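# Pair matching socks and stack them flat on table

## Task

Identify the two socks that match each other and lay them flat on the table stacked one over the other, with toe over toe, heel over heel and cuff over cuff; the remaining two socks must stay on the table, separate from the stacked pair and not paired with each other.

## Robot and tools

Robot: two arms, left_arm and right_arm, each with a two-finger gripper, mounted on tilted plates joined by a metal frame behind them. The frame and each plate count as part of the arm on that side for clearance warnings. Calibrated bases in the scene frame: left_arm at (-0.044, +0.231, +0.091) m, quat_wxyz (+0.968, -0.241, +0.071, -0.018); right_arm at (-0.024, -0.245, +0.091) m, quat_wxyz (+0.968, +0.243, +0.066, +0.001). The work was already under way before this session's log begins, so objects and arms may not be in their starting places.

Frame: one scene frame, origin at table-top height midway between the nominal bases; +x reaches out over the table, +z is up, +y is toward left_arm (arm names do not match image left/right). Gripper axes: fingers point along the gripper's +z and open/close along its y. end_effector_position is the point between the finger pads, roughly 1 cm short of the tips. Quaternions are always written w first.

Row layout (used by execute_actions and move): 16 numbers, left_arm first then right_arm, each as x, y, z (metres, scene frame, absolute target position), qw, qx, qy, qz (absolute target orientation), opening. Both arms' 8 numbers are always present even if one arm idles. Opening runs from -1 (closed) to +1 (fully open, 0.094 m); it is a commanded finger width, not an offset. To hold an arm still, repeat its last reported pose and desired opening in every call; to keep an orientation, keep sending the same quaternion rather than copying the drifted reported one. A 0 opening is a real command, so resend the current one to leave a gripper alone.

execute_actions(actions, cameras): actions is a list of actions; each action is a list of up to 15 rows, one per 1/30 s step, the last row held to fill 15 steps (0.5 s). Every target in an action must lie within 0.6 m of that gripper's position at the action's start along each of its own axes, or the action is rejected for both arms; a malformed action or a failing first action voids the whole call. An empty list just returns state and images. cameras: list of names (cam_high, cam_left_wrist, cam_right_wrist); omitted, null or ["all"] gives all, [] gives none, an unknown name invalidates the call.

move(target, speed, blend, opening_speed, blocking, cameras): straight-line paths from each arm's current Hand target to the given row (one row, or a list of up to 15 rows differing only in poses, all within 10 s total). No distance limit. speed: m/s per arm path, 0.002 to 0.5, default 0.25 (rotation up to twice that in rad/s); one value or one per target. blend: corner rounding radius in m for lists (default 0 = stop at each point). opening_speed: rate of finger change per second on the -1..+1 scale, at least 0.2; if omitted the opening is applied immediately. blocking=false returns after about 0.5 s while the move continues; execute_actions is refused until the move ends (use wait or stop), and a new move replaces the running one. Paths ignore obstacles and the other arm; faster moves overshoot and hit harder, and targets set past a contact push harder.

wait(seconds 0-10, cameras): lets time pass with commands held; a running move carries on. stop(): brakes a running move (needs braking room). zoom_image(camera, region [x0, y0, x1, y1] in pixels, max 504x504): closer look at the latest image of that camera. finished_scene(scene=1): ends the work irreversibly; call only when the socks stay correctly placed with the robot let go.

Result lines: end_effector_position and end_effector_quat_wxyz per arm; Hand target (where the arm is actually being driven, possibly short of your command; continue from there); Tool commands; grip_measured (finger opening on the command scale, empty reading up to ~1.6 mm wide); grip_effort_nm (motor effort, negative closing, not a pad force, has offset); Joint positions (last value is opening in m) and joint torques (include arm weight; joints 1-3 wrap at ±28 N m). move: line gives the ending (done, off_target, moving, held, fault) and limits (paced = pose clipped, held = steps withheld); done means within 10 mm and 2 degrees, and says nothing about contact. A pose unreachable line means the clearance check withheld a command for that arm; it does not guard gripper-to-gripper collisions. MOTOR HOT appears at 75 °C; at 90 °C an OVER-TEMPERATURE FAULT folds that arm away for good, at 100 °C it collapses.

Behaviour: each control step clips the command to 100 mm and 20 degrees from the measured pose; arms may settle about 1 cm off target from friction and weight. Near the waist axis a small hand move can swing the arm. Grasping soft cloth needs a command well below the contact reading to press firmly; open well above grip_measured to release.

Cameras: cam_high is fixed overhead (672x504), cam_left_wrist and cam_right_wrist ride on the hands; their calibrations are approximate and wrist images may lag during motion.

Avoid: socks leaving the table or being left off it, dropping things mid-air, fast impacts, hard presses, arms or grippers colliding, holding stretched or straining poses for long (motor heat), and needless stops.

Each tool is called after "Call:" in YAML: its name, and indented under it one key for each argument.

## Session

Call:
execute_actions:
  actions: []

Scene clock: 725.80 s.
left_arm: end_effector_position=(+0.1648, +0.2199, +0.2561) grip_measured=-0.002 grip_effort_nm=0.095 end_effector_quat_wxyz=(+0.041, -0.005, +0.998, -0.048) | right_arm: end_effector_position=(+0.2074, -0.4004, +0.2607) grip_measured=+0.198 grip_effort_nm=0.085 end_effector_quat_wxyz=(+0.073, +0.004, +0.997, +0.022)
Joint positions: left_arm=[-0.813 1.393 1.233 -1.555 -0.432 -0.863 0.047] | right_arm=[0.152 1.158 1.381 -1.56 0.475 0.067 0.056]
Joint velocities: left_arm=[-0.012 -0.007 -0.007 0.007 -0.022 -0.081 0] | right_arm=[-0.007 -0.007 -0.022 -0.081 -0.095 0.007 -0.001]
Joint torques (N m): left_arm=[-2.78 -1.31 5.96 0.33 0 -0.1] | right_arm=[2.15 -3.84 4 0.59 0.06 0.07]
Heat: left arm: 39 °C; right arm: 35 °C.
Hand target: left_arm +0.1626, +0.2196, +0.2596; +0.042, +0.001, +0.998, -0.048 | right_arm +0.2022, -0.3994, +0.2592; +0.071, +0.002, +0.997, +0.020
Tool commands: left_gripper/opening=+0.0 right_gripper/opening=+0.2
Off the commanded pose: left_arm 0.006 m, 7 deg | right_arm 0.007 m, 9 deg.
camera_calibration:
cam_left_wrist: T_world_to_cam=[[0.123867, -0.986509, 0.107041, 0.170607], [-0.977614, -0.102832, 0.183568, 0.180069], [-0.170084, -0.127383, -0.977162, 0.392905], [0, 0, 0, 1]] pos_world=[0.221733, 0.236871, 0.332615]
cam_right_wrist: T_world_to_cam=[[0.1226, -0.991332, -0.0472201, -0.40587], [-0.982644, -0.127924, 0.134338, 0.154536], [-0.139214, 0.0299307, -0.98981, 0.388643], [0, 0, 0, 1]] pos_world=[0.255718, -0.394215, 0.344757]

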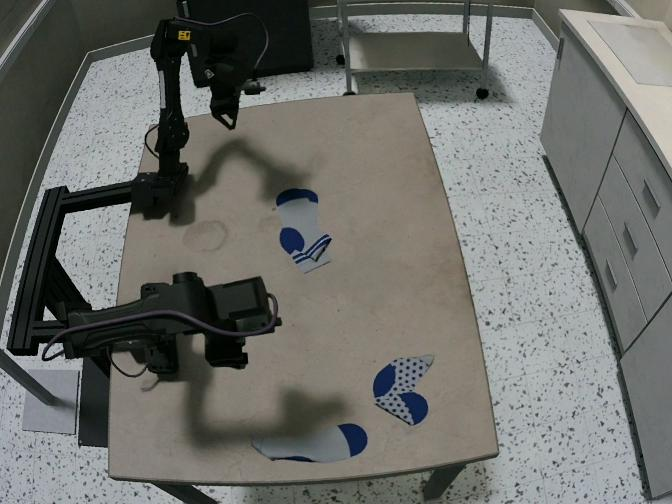

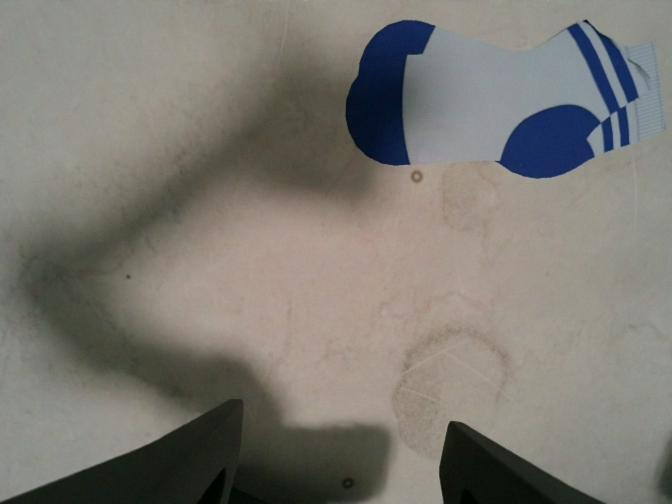

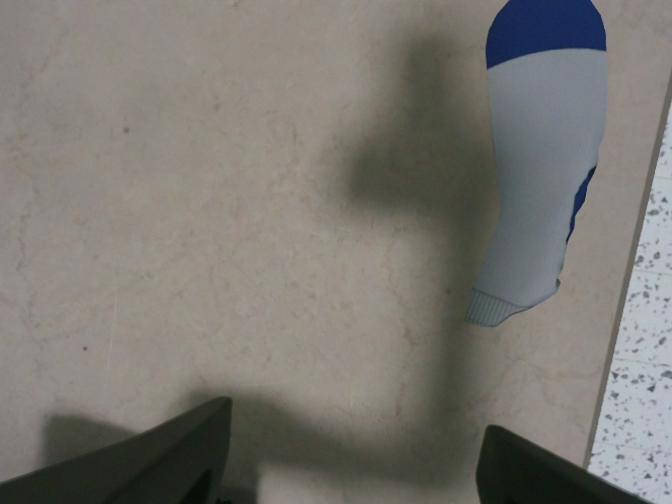

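Call:
zoom_image:
  camera: "cam_high"
  region: [240, 170, 360, 290]

Call:
zoom_image:
  camera: "cam_high"
  region: [240, 340, 450, 480]

Call:
zoom_image:
  camera: "cam_left_wrist"
  region: [320, 0, 672, 220]

Call:
zoom_image:
  camera: "cam_right_wrist"
  region: [400, 0, 672, 340]

Scaled by 4.200.

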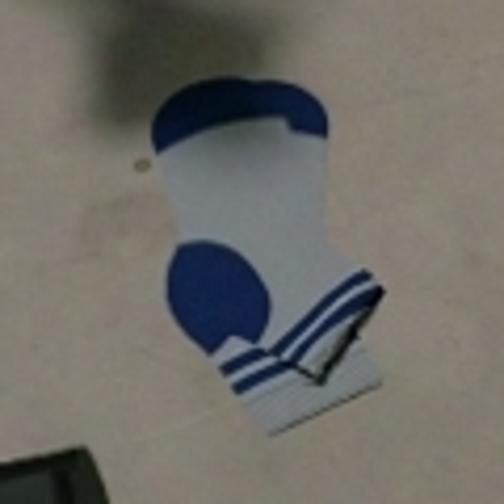

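Scaled by 2.400.

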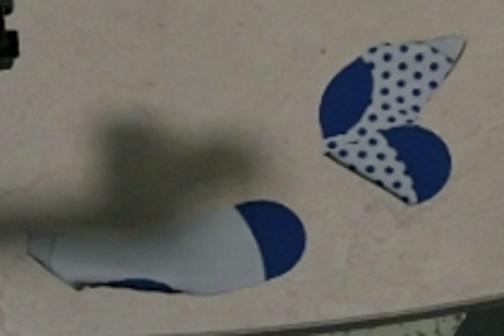

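Scaled by 1.432.

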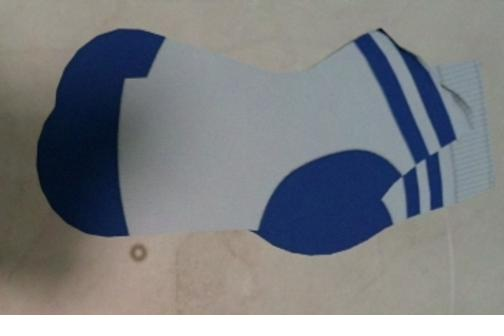

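Scaled by 1.482.

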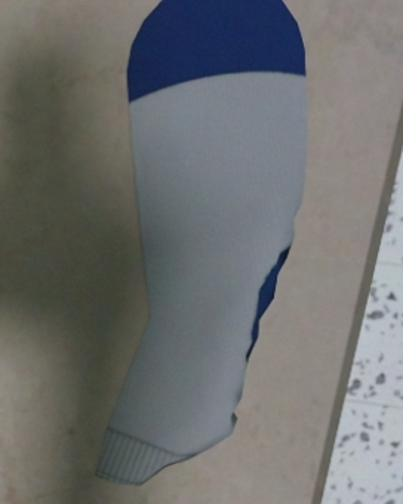

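Call:
move:
  target: [0.275, 0.10, 0.25, 0, 0, 1, 0, 0, 0.2022, -0.3994, 0.2592, 0.071, 0.002, 0.997, 0.020, 0.2]

Call:
zoom_image:
  camera: "cam_left_wrist"
  region: [84, 0, 588, 504]

Scene clock: 734.53 s.
left_arm: end_effector_position=(+0.2698, +0.0965, +0.2432) grip_measured=-0.002 grip_effort_nm=0.085 end_effector_quat_wxyz=(+0.003, +0.002, +1.000, -0.009) | right_arm: end_effector_position=(+0.2074, -0.4005, +0.2607) grip_measured=+0.198 grip_effort_nm=0.085 end_effector_quat_wxyz=(+0.073, +0.005, +0.997, +0.022)
Joint positions: left_arm=[-0.778 2.096 1.83 -1.554 -0.431 -0.863 0.047] | right_arm=[0.152 1.158 1.381 -1.56 0.476 0.068 0.056]
Joint velocities: left_arm=[-0.012 -0.002 -0.007 -0.154 0.066 0.007 -0.001] | right_arm=[0.017 0.012 -0.027 -0.022 -0.051 0.007 0]
Joint torques (N m): left_arm=[-3.47 -6.16 7.54 0.15 -0.11 -0.03] | right_arm=[2.09 -3.89 3.93 0.61 0.04 0.09]
Heat: left arm: 38 °C; right arm: 35 °C.
Hand target: left_arm +0.2735, +0.0994, +0.2483; +0.008, -0.001, +1.000, -0.008 | right_arm +0.2024, -0.3994, +0.2591; +0.071, +0.002, +0.997, +0.020
Off the commanded pose: left_arm 0.009 m, 1 deg | right_arm 0.006 m, 0 deg.
joint sent to its limit (left arm) — joint 4 (wrist pitch), lower limit. The joint targets still meet the commanded pose.
move: done
camera_calibration:
cam_left_wrist: T_world_to_cam=[[0.115881, -0.993063, 0.0199412, 0.0612484], [-0.96249, -0.10731, 0.249192, 0.252789], [-0.245324, -0.04807, -0.968249, 0.392988], [0, 0, 0, 1]] pos_world=[0.332619, 0.106841, 0.316295]
cam_right_wrist: T_world_to_cam=[[0.121796, -0.991444, -0.0469587, -0.405884], [-0.982745, -0.127092, 0.134384, 0.154874], [-0.139202, 0.0297811, -0.989816, 0.388582], [0, 0, 0, 1]] pos_world=[0.255728, -0.3943, 0.344752]

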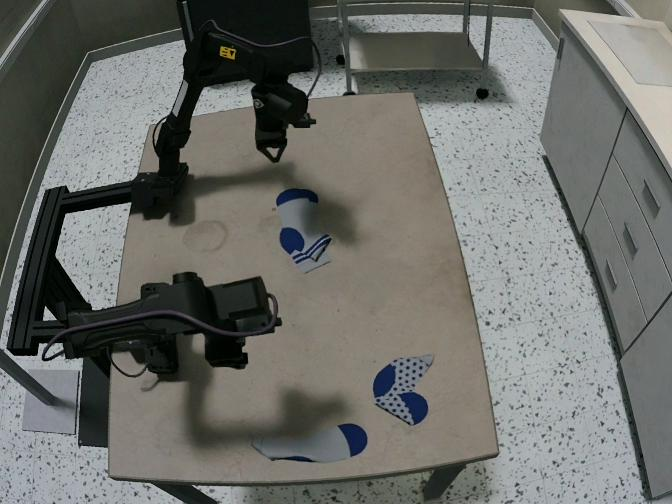

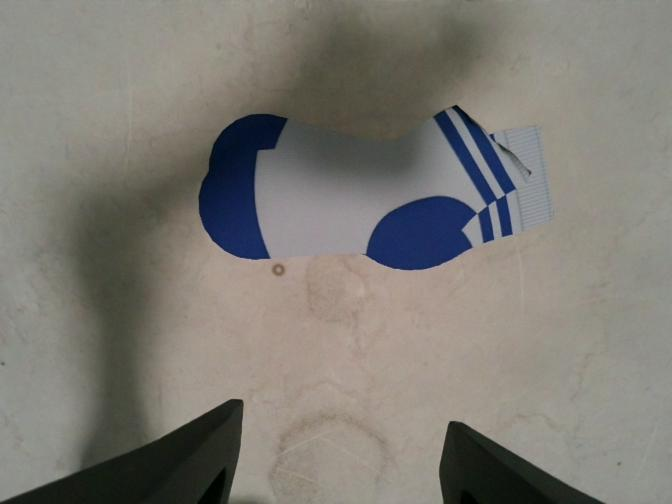

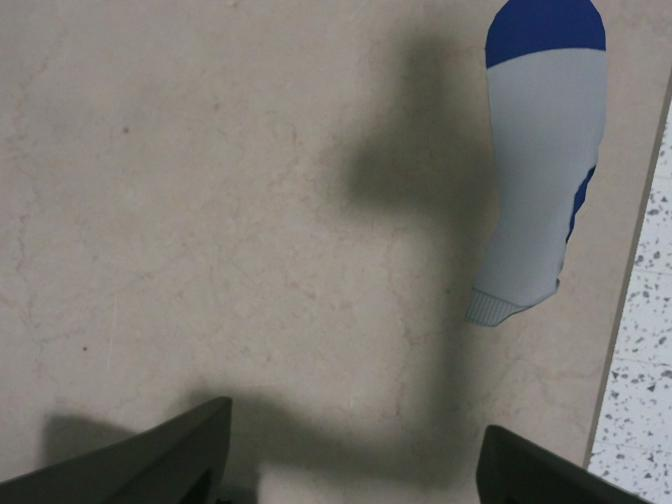

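Scaled by 1.000.

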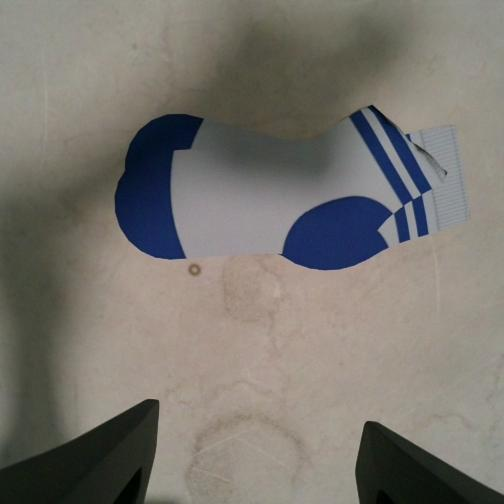

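Call:
zoom_image:
  camera: "cam_left_wrist"
  region: [420, 80, 570, 260]

Call:
zoom_image:
  camera: "cam_left_wrist"
  region: [180, 90, 360, 270]

Scaled by 2.800.

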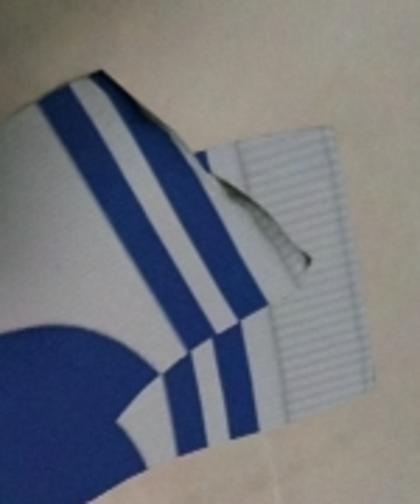

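Scaled by 2.800.

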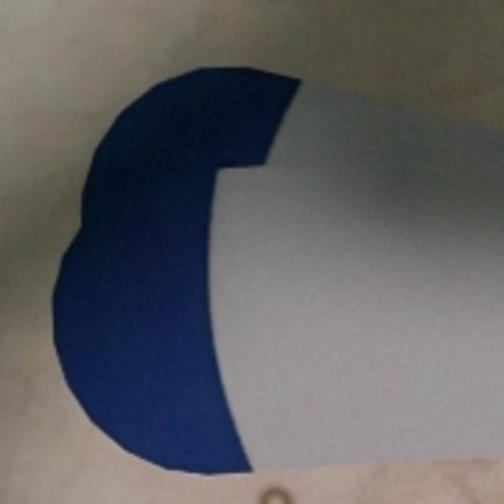

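Call:
move:
  target:
    - [0.36, 0.05, 0.2, 0, 0.7071, 0.7071, 0, -0.47, 0.2022, -0.3994, 0.2592, 0.071, 0.002, 0.997, 0.020, 0.2]
    - [0.366, 0.019, 0.10, 0, 0.7071, 0.7071, 0, -0.47, 0.2022, -0.3994, 0.2592, 0.071, 0.002, 0.997, 0.020, 0.2]
  blend: 0.03

Call:
zoom_image:
  camera: "cam_left_wrist"
  region: [100, 0, 604, 504]

Scene clock: 769.87 s.
left_arm: end_effector_position=(+0.3611, +0.0225, +0.0981) grip_measured=-0.468 grip_effort_nm=-0.125 end_effector_quat_wxyz=(-0.007, +0.707, +0.708, -0.005) | right_arm: end_effector_position=(+0.2074, -0.4005, +0.2607) grip_measured=+0.198 grip_effort_nm=0.085 end_effector_quat_wxyz=(+0.073, +0.005, +0.997, +0.022)
Joint positions: left_arm=[-0.605 2.612 2.132 -1.291 -0.469 0.876 0.025] | right_arm=[0.152 1.158 1.381 -1.56 0.476 0.068 0.056]
Joint velocities: left_arm=[-0.007 -0.017 0.002 -0.051 0.081 -0.007 0] | right_arm=[0.007 0.002 0.007 -0.007 0.007 0.007 0]
Joint torques (N m): left_arm=[-5.3 -9.8 5.46 0.42 -0.02 0.07] | right_arm=[2.07 -3.89 3.93 0.61 0.04 0.08]
Heat: left arm: 39 °C; right arm: 33 °C.
Hand target: left_arm +0.3637, +0.0188, +0.0989; +0.001, +0.707, +0.707, -0.002 | right_arm +0.2024, -0.3994, +0.2591; +0.071, +0.002, +0.997, +0.020
Off the commanded pose: left_arm 0.006 m, 1 deg | right_arm 0.006 m, 0 deg.
move: done
camera_calibration:
cam_left_wrist: T_world_to_cam=[[-0.992499, -0.120916, 0.0180475, 0.360803], [-0.112238, 0.959714, 0.257587, 0.036983], [-0.0484667, 0.25363, -0.966086, 0.193248], [0, 0, 0, 1]] pos_world=[0.371613, -0.0408797, 0.170656]
cam_right_wrist: T_world_to_cam=[[0.121796, -0.991444, -0.0469587, -0.405884], [-0.982745, -0.127092, 0.134384, 0.154874], [-0.139202, 0.0297811, -0.989816, 0.388582], [0, 0, 0, 1]] pos_world=[0.255728, -0.3943, 0.344752]

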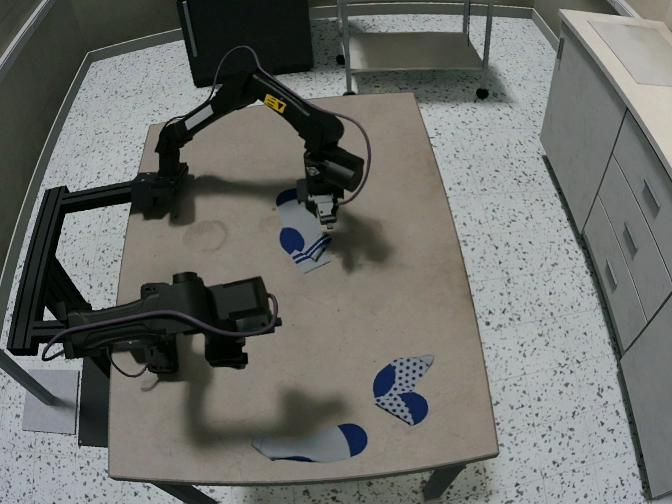

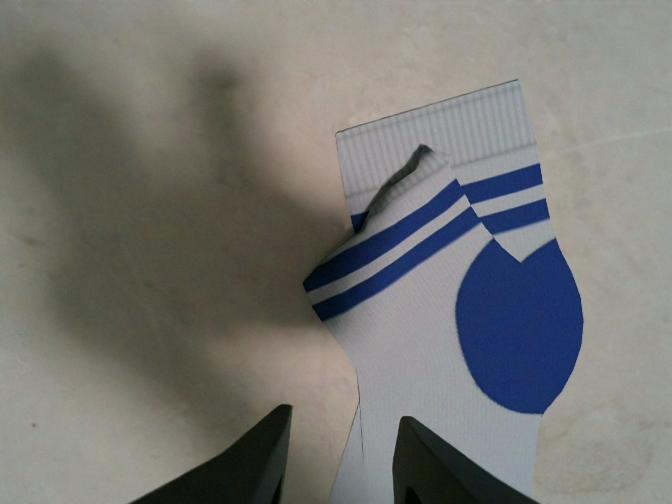

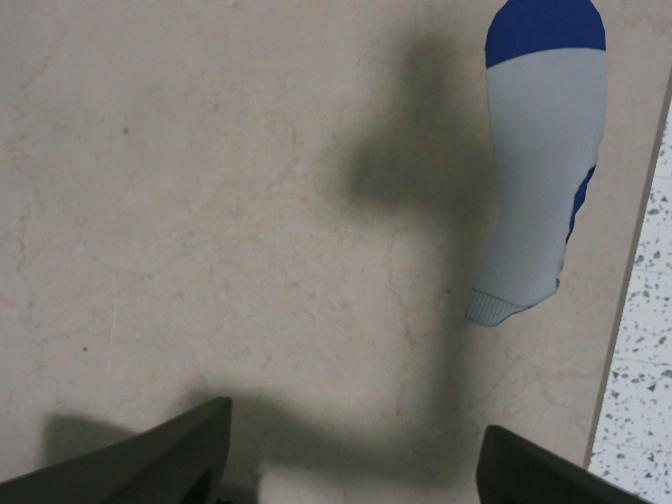

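Scaled by 1.000.

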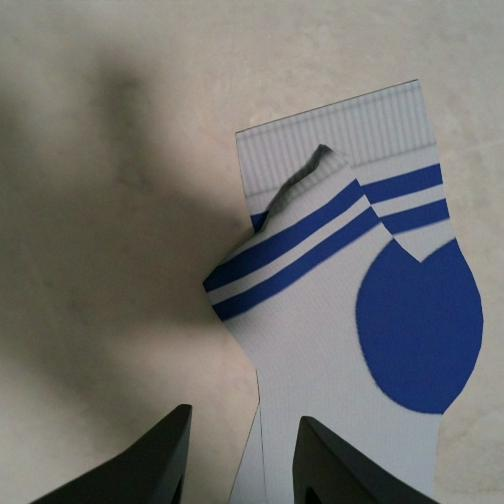

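Call:
move:
  target:
    - [0.373, 0.0135, 0.05, 0, 0.7071, 0.7071, 0, -0.47, 0.2022, -0.3994, 0.2592, 0.071, 0.002, 0.997, 0.020, 0.2]
    - [0.373, 0.0135, 0.016, 0, 0.7071, 0.7071, 0, -0.47, 0.2022, -0.3994, 0.2592, 0.071, 0.002, 0.997, 0.020, 0.2]
  speed: [0.15, 0.05]

Call:
zoom_image:
  camera: "cam_left_wrist"
  region: [200, 250, 504, 504]

Scene clock: 778.67 s.
left_arm: end_effector_position=(+0.3737, +0.0170, +0.0229) grip_measured=-0.468 grip_effort_nm=-0.125 end_effector_quat_wxyz=(+0.002, +0.704, +0.710, -0.002) | right_arm: end_effector_position=(+0.2074, -0.4005, +0.2607) grip_measured=+0.198 grip_effort_nm=0.085 end_effector_quat_wxyz=(+0.073, +0.005, +0.997, +0.022)
Joint positions: left_arm=[-0.526 2.699 2.03 -1.041 -0.485 0.966 0.025] | right_arm=[0.152 1.158 1.381 -1.56 0.476 0.068 0.056]
Joint velocities: left_arm=[0.007 0.007 0.007 0.007 0.051 -0.022 -0.002] | right_arm=[-0.012 -0.007 0.022 0.007 -0.022 0.022 0]
Joint torques (N m): left_arm=[-5.27 -9.2 4.68 0.47 -0.06 0.08] | right_arm=[2.09 -3.88 3.93 0.61 0.05 0.08]
Heat: left arm: 41 °C; right arm: 33 °C.
Hand target: left_arm +0.3716, +0.0139, +0.0162; +0.001, +0.707, +0.707, -0.001 | right_arm +0.2024, -0.3994, +0.2591; +0.071, +0.002, +0.997, +0.020
Off the commanded pose: left_arm 0.008 m, 1 deg | right_arm 0.006 m, 0 deg.
move: done
camera_calibration:
cam_left_wrist: T_world_to_cam=[[-0.991904, -0.12696, 0.002865, 0.374224], [-0.122334, 0.96133, 0.246737, 0.0670213], [-0.0340799, 0.244389, -0.969078, 0.117428], [0, 0, 0, 1]] pos_world=[0.383395, -0.0456164, 0.0961886]
cam_right_wrist: T_world_to_cam=[[0.121796, -0.991444, -0.0469587, -0.405884], [-0.982745, -0.127092, 0.134384, 0.154874], [-0.139202, 0.0297811, -0.989816, 0.388582], [0, 0, 0, 1]] pos_world=[0.255728, -0.3943, 0.344752]

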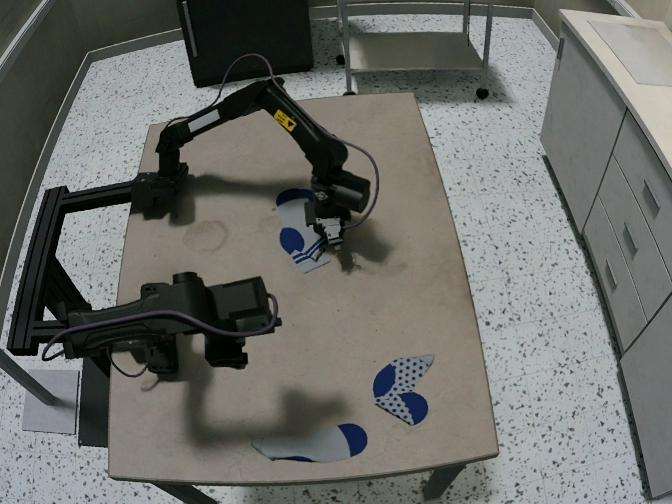

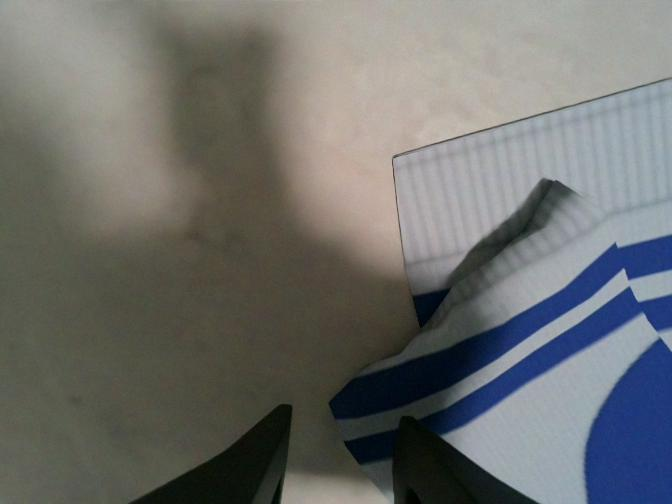

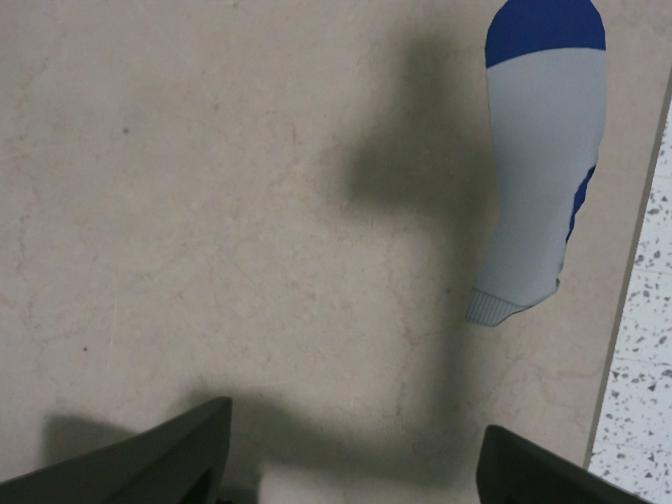

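Scaled by 1.658.

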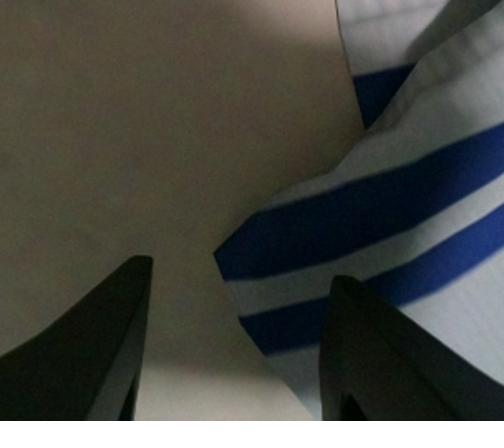

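Call:
move:
  target: [0.373, 0.0135, 0.003, 0, 0.7071, 0.7071, 0, -0.47, 0.2022, -0.3994, 0.2592, 0.071, 0.002, 0.997, 0.020, 0.2]
  speed: 0.04

Call:
zoom_image:
  camera: "cam_left_wrist"
  region: [200, 250, 504, 504]

Scene clock: 782.23 s.
left_arm: end_effector_position=(+0.3759, +0.0165, +0.0121) grip_measured=-0.468 grip_effort_nm=-0.125 end_effector_quat_wxyz=(+0.004, +0.704, +0.711, -0.001) | right_arm: end_effector_position=(+0.2074, -0.4005, +0.2607) grip_measured=+0.198 grip_effort_nm=0.090 end_effector_quat_wxyz=(+0.073, +0.005, +0.997, +0.022)
Joint positions: left_arm=[-0.515 2.716 2.024 -1.008 -0.488 0.979 0.025] | right_arm=[0.152 1.158 1.381 -1.56 0.476 0.068 0.056]
Joint velocities: left_arm=[0.017 0.002 -0.022 0.066 -0.022 -0.066 0.001] | right_arm=[0.002 -0.007 -0.002 -0.081 0.066 -0.007 -0.001]
Joint torques (N m): left_arm=[-5.08 -8.87 4.57 0.48 -0.06 0.06] | right_arm=[2.07 -3.88 3.95 0.61 0.05 0.08]
Heat: left arm: 41 °C; right arm: 33 °C.
Hand target: left_arm +0.3726, +0.0138, +0.0032; +0.000, +0.707, +0.707, +0.000 | right_arm +0.2024, -0.3994, +0.2591; +0.071, +0.002, +0.997, +0.020
Off the commanded pose: left_arm 0.010 m, 1 deg | right_arm 0.006 m, 0 deg.
move: done
camera_calibration:
cam_left_wrist: T_world_to_cam=[[-0.991665, -0.128841, -0.00123894, 0.37637], [-0.125193, 0.961226, 0.245707, 0.0715757], [-0.0304662, 0.243814, -0.969343, 0.10583], [0, 0, 0, 1]] pos_world=[0.385418, -0.0461114, 0.0854658]
cam_right_wrist: T_world_to_cam=[[0.121796, -0.991444, -0.0469587, -0.405884], [-0.982745, -0.127092, 0.134384, 0.154874], [-0.139202, 0.0297811, -0.989816, 0.388582], [0, 0, 0, 1]] pos_world=[0.255728, -0.3943, 0.344752]

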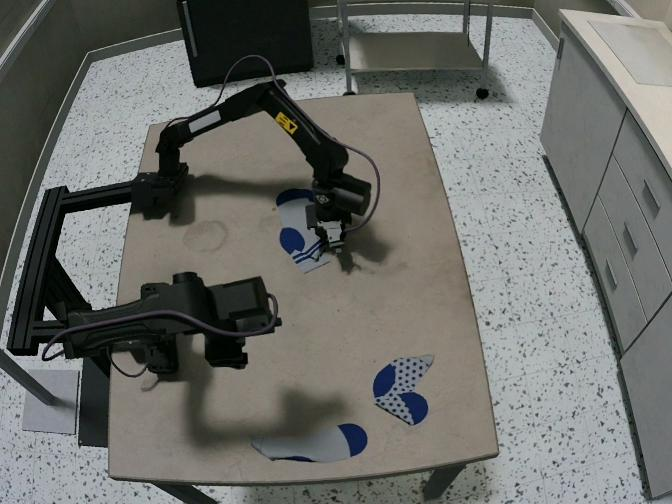

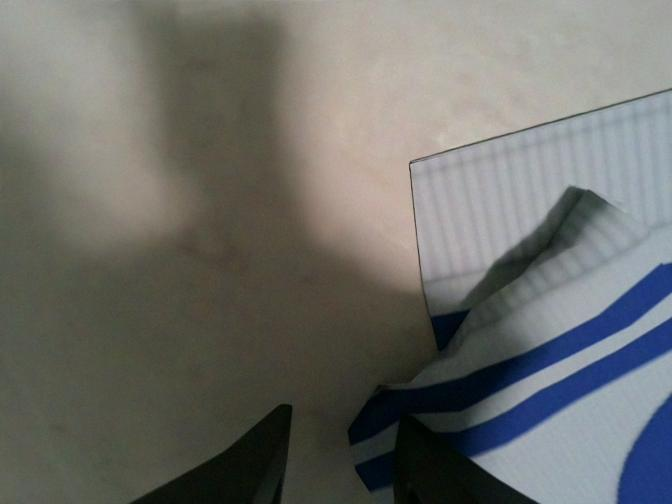

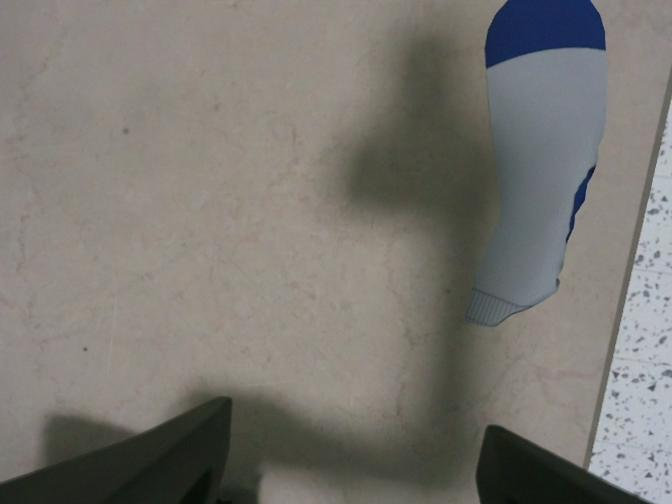

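Scaled by 1.658.

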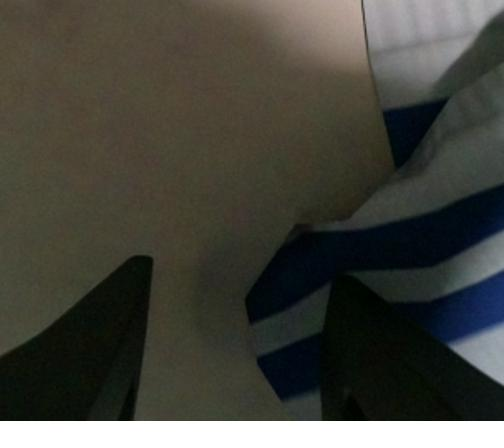

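Call:
move:
  target: [0.371, 0.0135, 0.002, 0, 0.7071, 0.7071, 0, -1, 0.2022, -0.3994, 0.2592, 0.071, 0.002, 0.997, 0.020, 0.2]
  opening_speed: 0.6

Call:
zoom_image:
  camera: "cam_left_wrist"
  region: [200, 250, 504, 504]

Scene clock: 786.53 s.
left_arm: end_effector_position=(+0.3753, +0.0161, +0.0098) grip_measured=-0.993 grip_effort_nm=-0.403 end_effector_quat_wxyz=(+0.005, +0.704, +0.711, +0.001) | right_arm: end_effector_position=(+0.2074, -0.4005, +0.2607) grip_measured=+0.198 grip_effort_nm=0.090 end_effector_quat_wxyz=(+0.073, +0.005, +0.997, +0.022)
Joint positions: left_arm=[-0.515 2.716 2.013 -0.994 -0.492 0.98 0] | right_arm=[0.152 1.158 1.381 -1.56 0.476 0.068 0.056]
Joint velocities: left_arm=[0.017 0.007 -0.002 -0.007 0.007 -0.007 -0.001] | right_arm=[0.002 -0.012 0.022 0.022 0.022 -0.007 0]
Joint torques (N m): left_arm=[-5.23 -9.21 4.18 0.43 -0.02 0.03] | right_arm=[2.07 -3.88 3.93 0.61 0.05 0.08]
Heat: left arm: 41 °C; right arm: 33 °C.
Hand target: left_arm +0.3706, +0.0138, +0.0021; +0.000, +0.707, +0.707, +0.000 | right_arm +0.2024, -0.3994, +0.2591; +0.071, +0.002, +0.997, +0.020
Off the commanded pose: left_arm 0.009 m, 1 deg | right_arm 0.006 m, 0 deg.
move: done
camera_calibration:
cam_left_wrist: T_world_to_cam=[[-0.991584, -0.129357, -0.0052612, 0.375762], [-0.126646, 0.960772, 0.246733, 0.0729826], [-0.0268617, 0.245322, -0.969069, 0.102265], [0, 0, 0, 1]] pos_world=[0.38459, -0.0466003, 0.083072]
cam_right_wrist: T_world_to_cam=[[0.121796, -0.991444, -0.0469587, -0.405884], [-0.982745, -0.127092, 0.134384, 0.154874], [-0.139202, 0.0297811, -0.989816, 0.388582], [0, 0, 0, 1]] pos_world=[0.255728, -0.3943, 0.344752]

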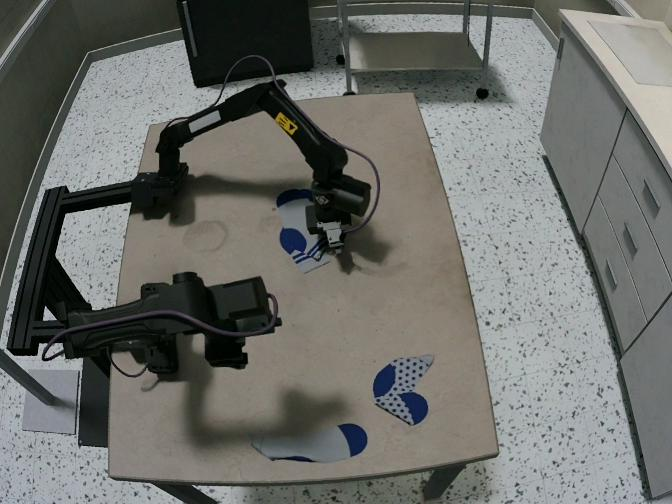

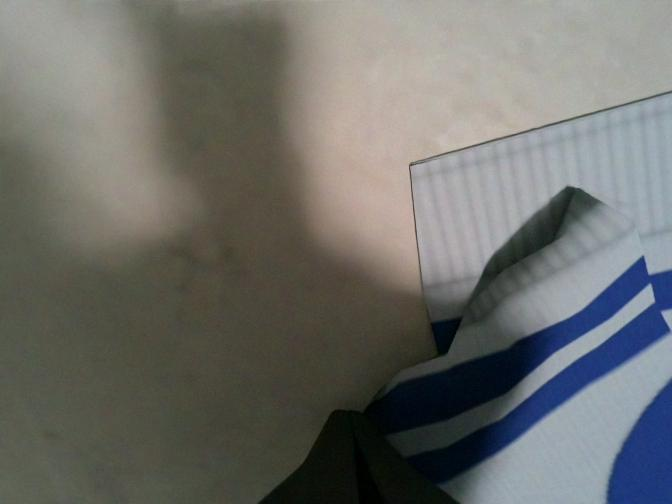

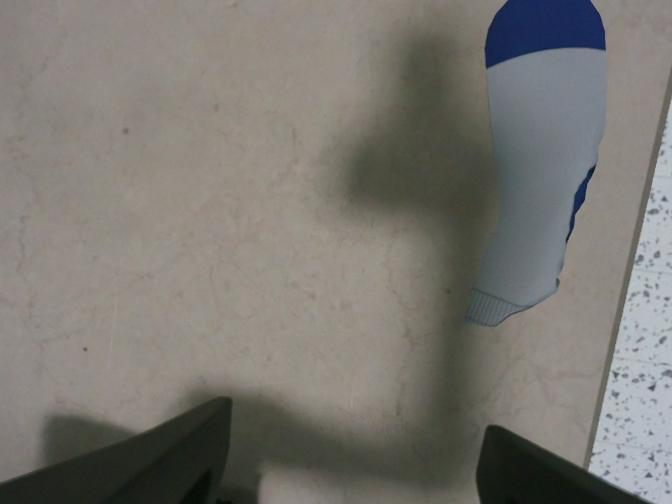

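Scaled by 1.658.

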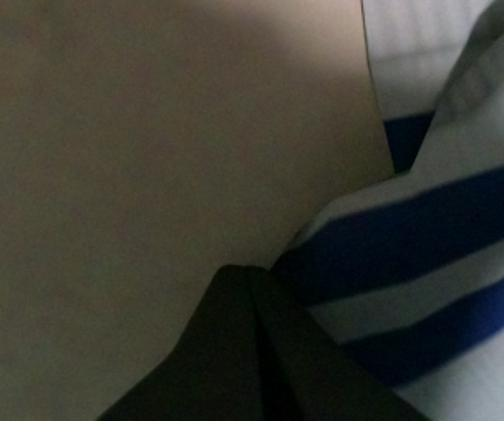

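Call:
move:
  target: [0.365, 0.0135, 0.07, 0, 0.7071, 0.7071, 0, -1, 0.2022, -0.3994, 0.2592, 0.071, 0.002, 0.997, 0.020, 0.2]
  speed: 0.06

Call:
zoom_image:
  camera: "cam_high"
  region: [260, 170, 380, 290]

Scene clock: 791.20 s.
left_arm: end_effector_position=(+0.3584, +0.0213, +0.0406) grip_measured=-0.993 grip_effort_nm=-0.408 end_effector_quat_wxyz=(-0.029, +0.708, +0.706, -0.001) | right_arm: end_effector_position=(+0.2074, -0.4005, +0.2607) grip_measured=+0.198 grip_effort_nm=0.085 end_effector_quat_wxyz=(+0.073, +0.005, +0.997, +0.022)
Joint positions: left_arm=[-0.558 2.694 2.069 -1.171 -0.492 0.909 0] | right_arm=[0.152 1.158 1.381 -1.56 0.476 0.068 0.056]
Joint velocities: left_arm=[0.017 0.007 0.002 -0.022 -0.037 -0.007 0] | right_arm=[-0.002 -0.007 -0.017 0.051 -0.066 -0.125 0]
Joint torques (N m): left_arm=[-7.32 -13.52 7.2 -0.11 0.1 -0.1] | right_arm=[2.09 -3.88 3.93 0.61 0.05 0.08]
Heat: left arm: 41 °C; right arm: 33 °C.
Hand target: left_arm +0.3652, +0.0137, +0.0694; -0.001, +0.707, +0.707, +0.000 | right_arm +0.2024, -0.3994, +0.2591; +0.071, +0.002, +0.997, +0.020
Off the commanded pose: left_arm 0.031 m, 3 deg | right_arm 0.006 m, 0 deg.
move: off_target (left_arm)
camera_calibration:
cam_left_wrist: T_world_to_cam=[[-0.992349, -0.116971, 0.0395092, 0.358072], [-0.100208, 0.950011, 0.295699, 0.0469954], [-0.0721224, 0.289477, -0.954464, 0.145048], [0, 0, 0, 1]] pos_world=[0.370503, -0.0447502, 0.1104]
cam_right_wrist: T_world_to_cam=[[0.121796, -0.991444, -0.0469587, -0.405884], [-0.982745, -0.127092, 0.134384, 0.154874], [-0.139202, 0.0297811, -0.989816, 0.388582], [0, 0, 0, 1]] pos_world=[0.255728, -0.3943, 0.344752]

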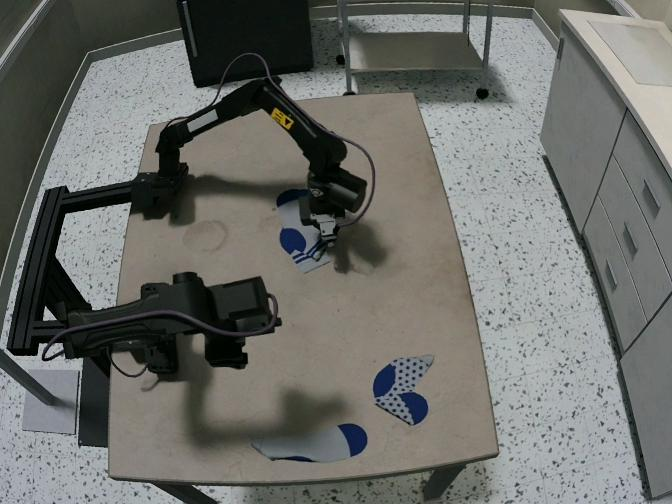

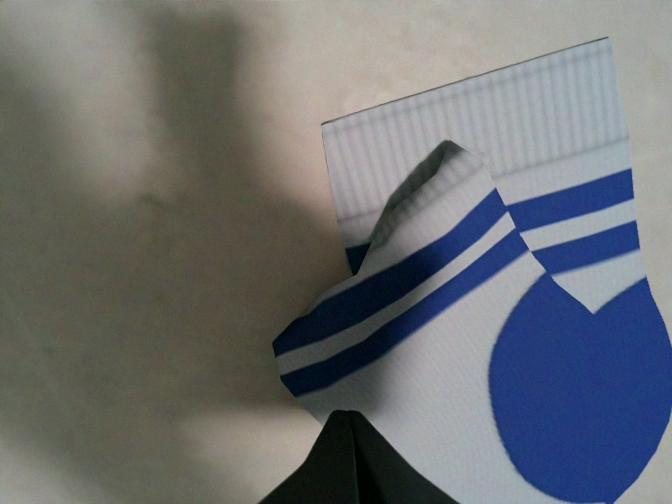

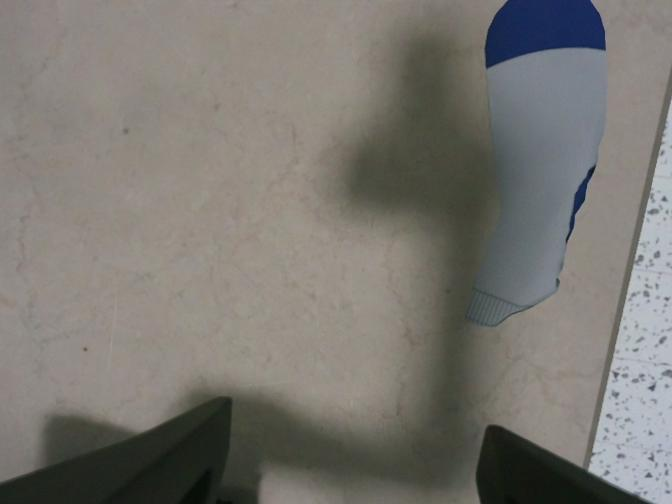

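Scaled by 4.200.

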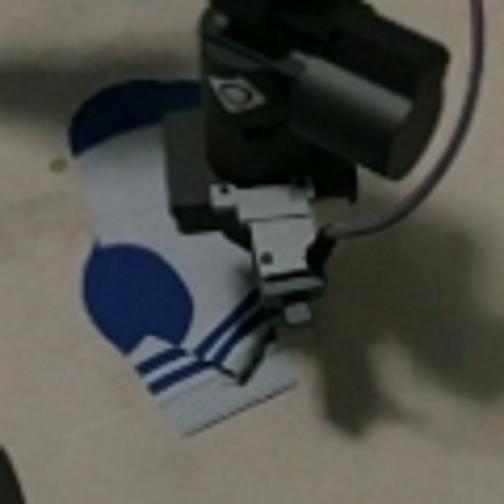

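Call:
move:
  target: [0.365, 0.0135, 0.10, 0, 0.7071, 0.7071, 0, -1, 0.2022, -0.3994, 0.2592, 0.071, 0.002, 0.997, 0.020, 0.2]
  speed: 0.06

Call:
zoom_image:
  camera: "cam_high"
  region: [260, 170, 380, 290]

Scene clock: 798.13 s.
left_arm: end_effector_position=(+0.3602, +0.0200, +0.0701) grip_measured=-0.993 grip_effort_nm=-0.408 end_effector_quat_wxyz=(-0.029, +0.708, +0.705, +0.000) | right_arm: end_effector_position=(+0.2074, -0.4005, +0.2607) grip_measured=+0.198 grip_effort_nm=0.085 end_effector_quat_wxyz=(+0.073, +0.005, +0.997, +0.022)
Joint positions: left_arm=[-0.587 2.687 2.16 -1.283 -0.486 0.878 0] | right_arm=[0.152 1.158 1.381 -1.56 0.476 0.068 0.056]
Joint velocities: left_arm=[-0.007 0.002 -0.012 -0.051 -0.051 -0.007 -0.001] | right_arm=[-0.007 0.022 -0.027 0.022 0.007 -0.066 0]
Joint torques (N m): left_arm=[-7.45 -13.5 7.47 -0.04 0.13 -0.06] | right_arm=[2.1 -3.89 3.93 0.61 0.05 0.08]
Heat: left arm: 43 °C; right arm: 33 °C.
Hand target: left_arm +0.3654, +0.0134, +0.0990; +0.000, +0.707, +0.707, +0.000 | right_arm +0.2024, -0.3994, +0.2591; +0.071, +0.002, +0.997, +0.020
Off the commanded pose: left_arm 0.031 m, 3 deg | right_arm 0.006 m, 0 deg.
move: off_target (left_arm)
camera_calibration:
cam_left_wrist: T_world_to_cam=[[-0.992477, -0.116288, 0.038307, 0.358628], [-0.0998971, 0.950019, 0.295778, 0.0396347], [-0.0707878, 0.289726, -0.954488, 0.173299], [0, 0, 0, 1]] pos_world=[0.372157, -0.0461587, 0.139951]
cam_right_wrist: T_world_to_cam=[[0.121796, -0.991444, -0.0469587, -0.405884], [-0.982745, -0.127092, 0.134384, 0.154874], [-0.139202, 0.0297811, -0.989816, 0.388582], [0, 0, 0, 1]] pos_world=[0.255728, -0.3943, 0.344752]

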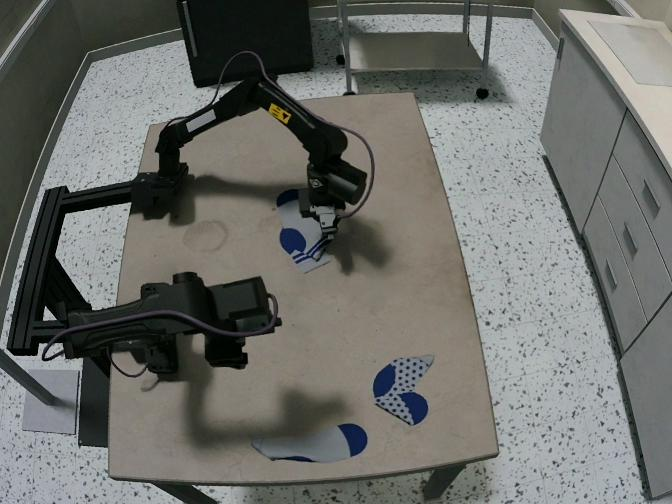

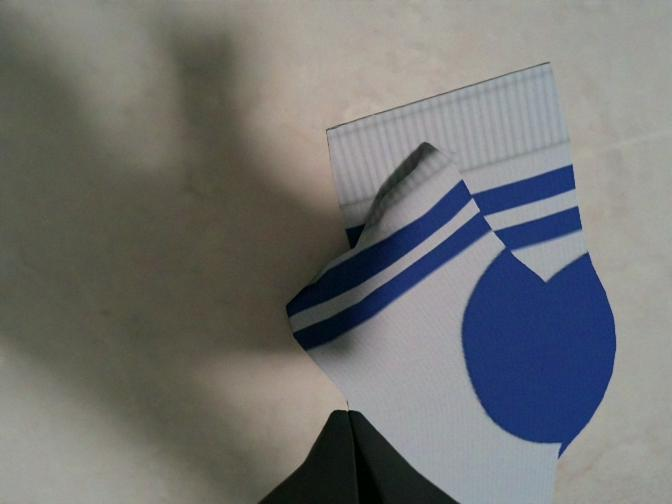

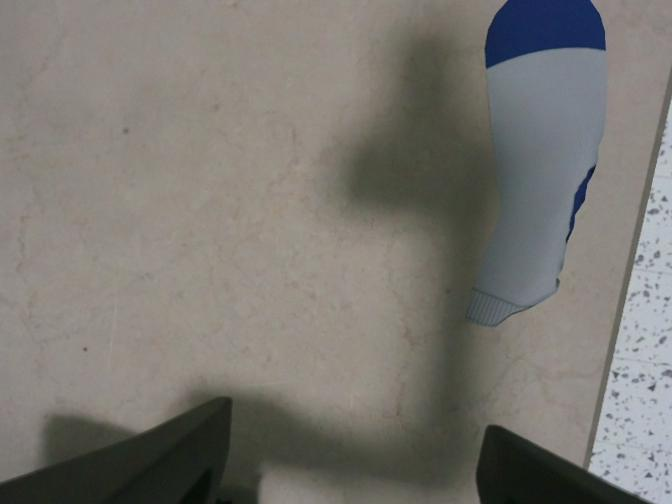

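Scaled by 4.200.

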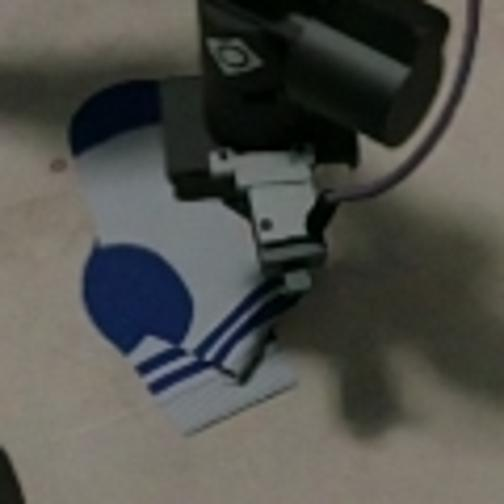

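Call:
move:
  target:
    - [0.366, 0.018, 0.10, 0, 0, 1, 0, -0.36, 0.2022, -0.3994, 0.2592, 0.071, 0.002, 0.997, 0.020, 0.2]
    - [0.366, 0.018, 0.03, 0, 0, 1, 0, -0.36, 0.2022, -0.3994, 0.2592, 0.071, 0.002, 0.997, 0.020, 0.2]
  speed: [0.15, 0.1]

Call:
zoom_image:
  camera: "cam_left_wrist"
  region: [150, 150, 504, 504]

Scene clock: 811.33 s.
left_arm: end_effector_position=(+0.3611, +0.0186, +0.0261) grip_measured=-0.362 grip_effort_nm=0.100 end_effector_quat_wxyz=(-0.011, +0.001, +1.000, +0.001) | right_arm: end_effector_position=(+0.2074, -0.4005, +0.2607) grip_measured=+0.198 grip_effort_nm=0.095 end_effector_quat_wxyz=(+0.073, +0.005, +0.997, +0.022)
Joint positions: left_arm=[-0.539 2.676 1.989 -1.055 -0.477 -0.621 0.03] | right_arm=[0.152 1.158 1.381 -1.56 0.476 0.068 0.056]
Joint velocities: left_arm=[-0.012 -0.017 0.002 0.007 0.022 -0.066 0.001] | right_arm=[0.007 -0.017 -0.007 -0.022 0.007 -0.007 0]
Joint torques (N m): left_arm=[-5.42 -10.84 4.51 0.37 -0.07 0.06] | right_arm=[2.09 -3.88 3.95 0.61 0.05 0.08]
Heat: left arm: 44 °C; right arm: 33 °C.
Hand target: left_arm +0.3653, +0.0181, +0.0301; +0.000, +0.000, +1.000, -0.001 | right_arm +0.2024, -0.3994, +0.2591; +0.071, +0.002, +0.997, +0.020
Off the commanded pose: left_arm 0.006 m, 1 deg | right_arm 0.006 m, 0 deg.
move: done
camera_calibration:
cam_left_wrist: T_world_to_cam=[[0.117414, -0.993078, -0.00310498, -0.0223902], [-0.955181, -0.113788, 0.27328, 0.383261], [-0.271742, -0.029121, -0.96193, 0.21045], [0, 0, 0, 1]] pos_world=[0.425901, 0.0275036, 0.0976309]
cam_right_wrist: T_world_to_cam=[[0.121796, -0.991444, -0.0469587, -0.405884], [-0.982745, -0.127092, 0.134384, 0.154874], [-0.139202, 0.0297811, -0.989816, 0.388582], [0, 0, 0, 1]] pos_world=[0.255728, -0.3943, 0.344752]

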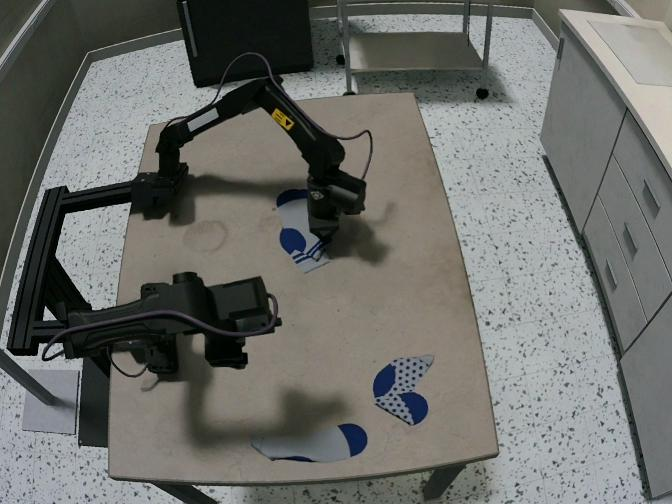

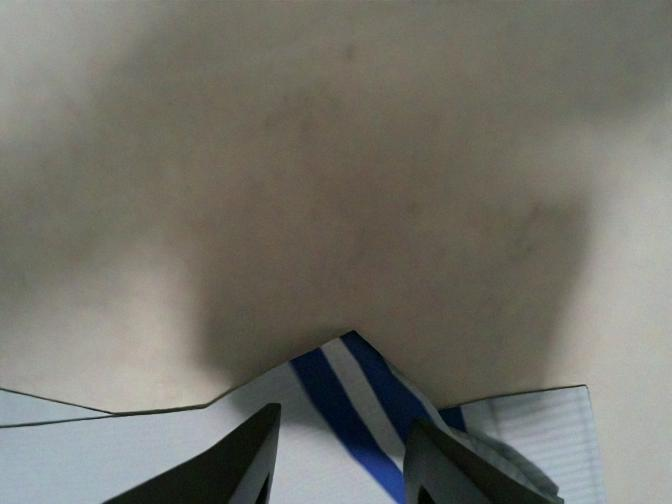

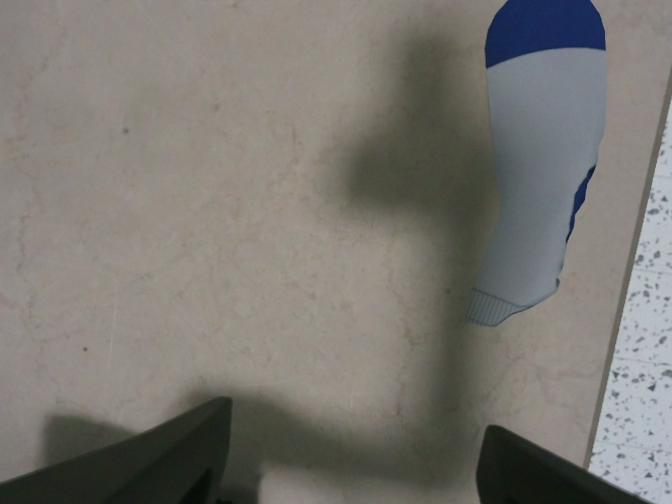

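Scaled by 1.424.

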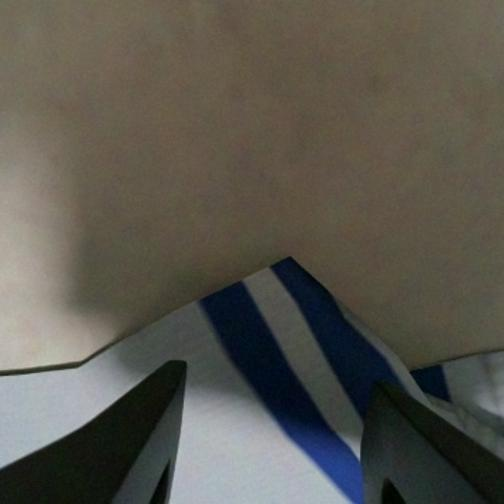

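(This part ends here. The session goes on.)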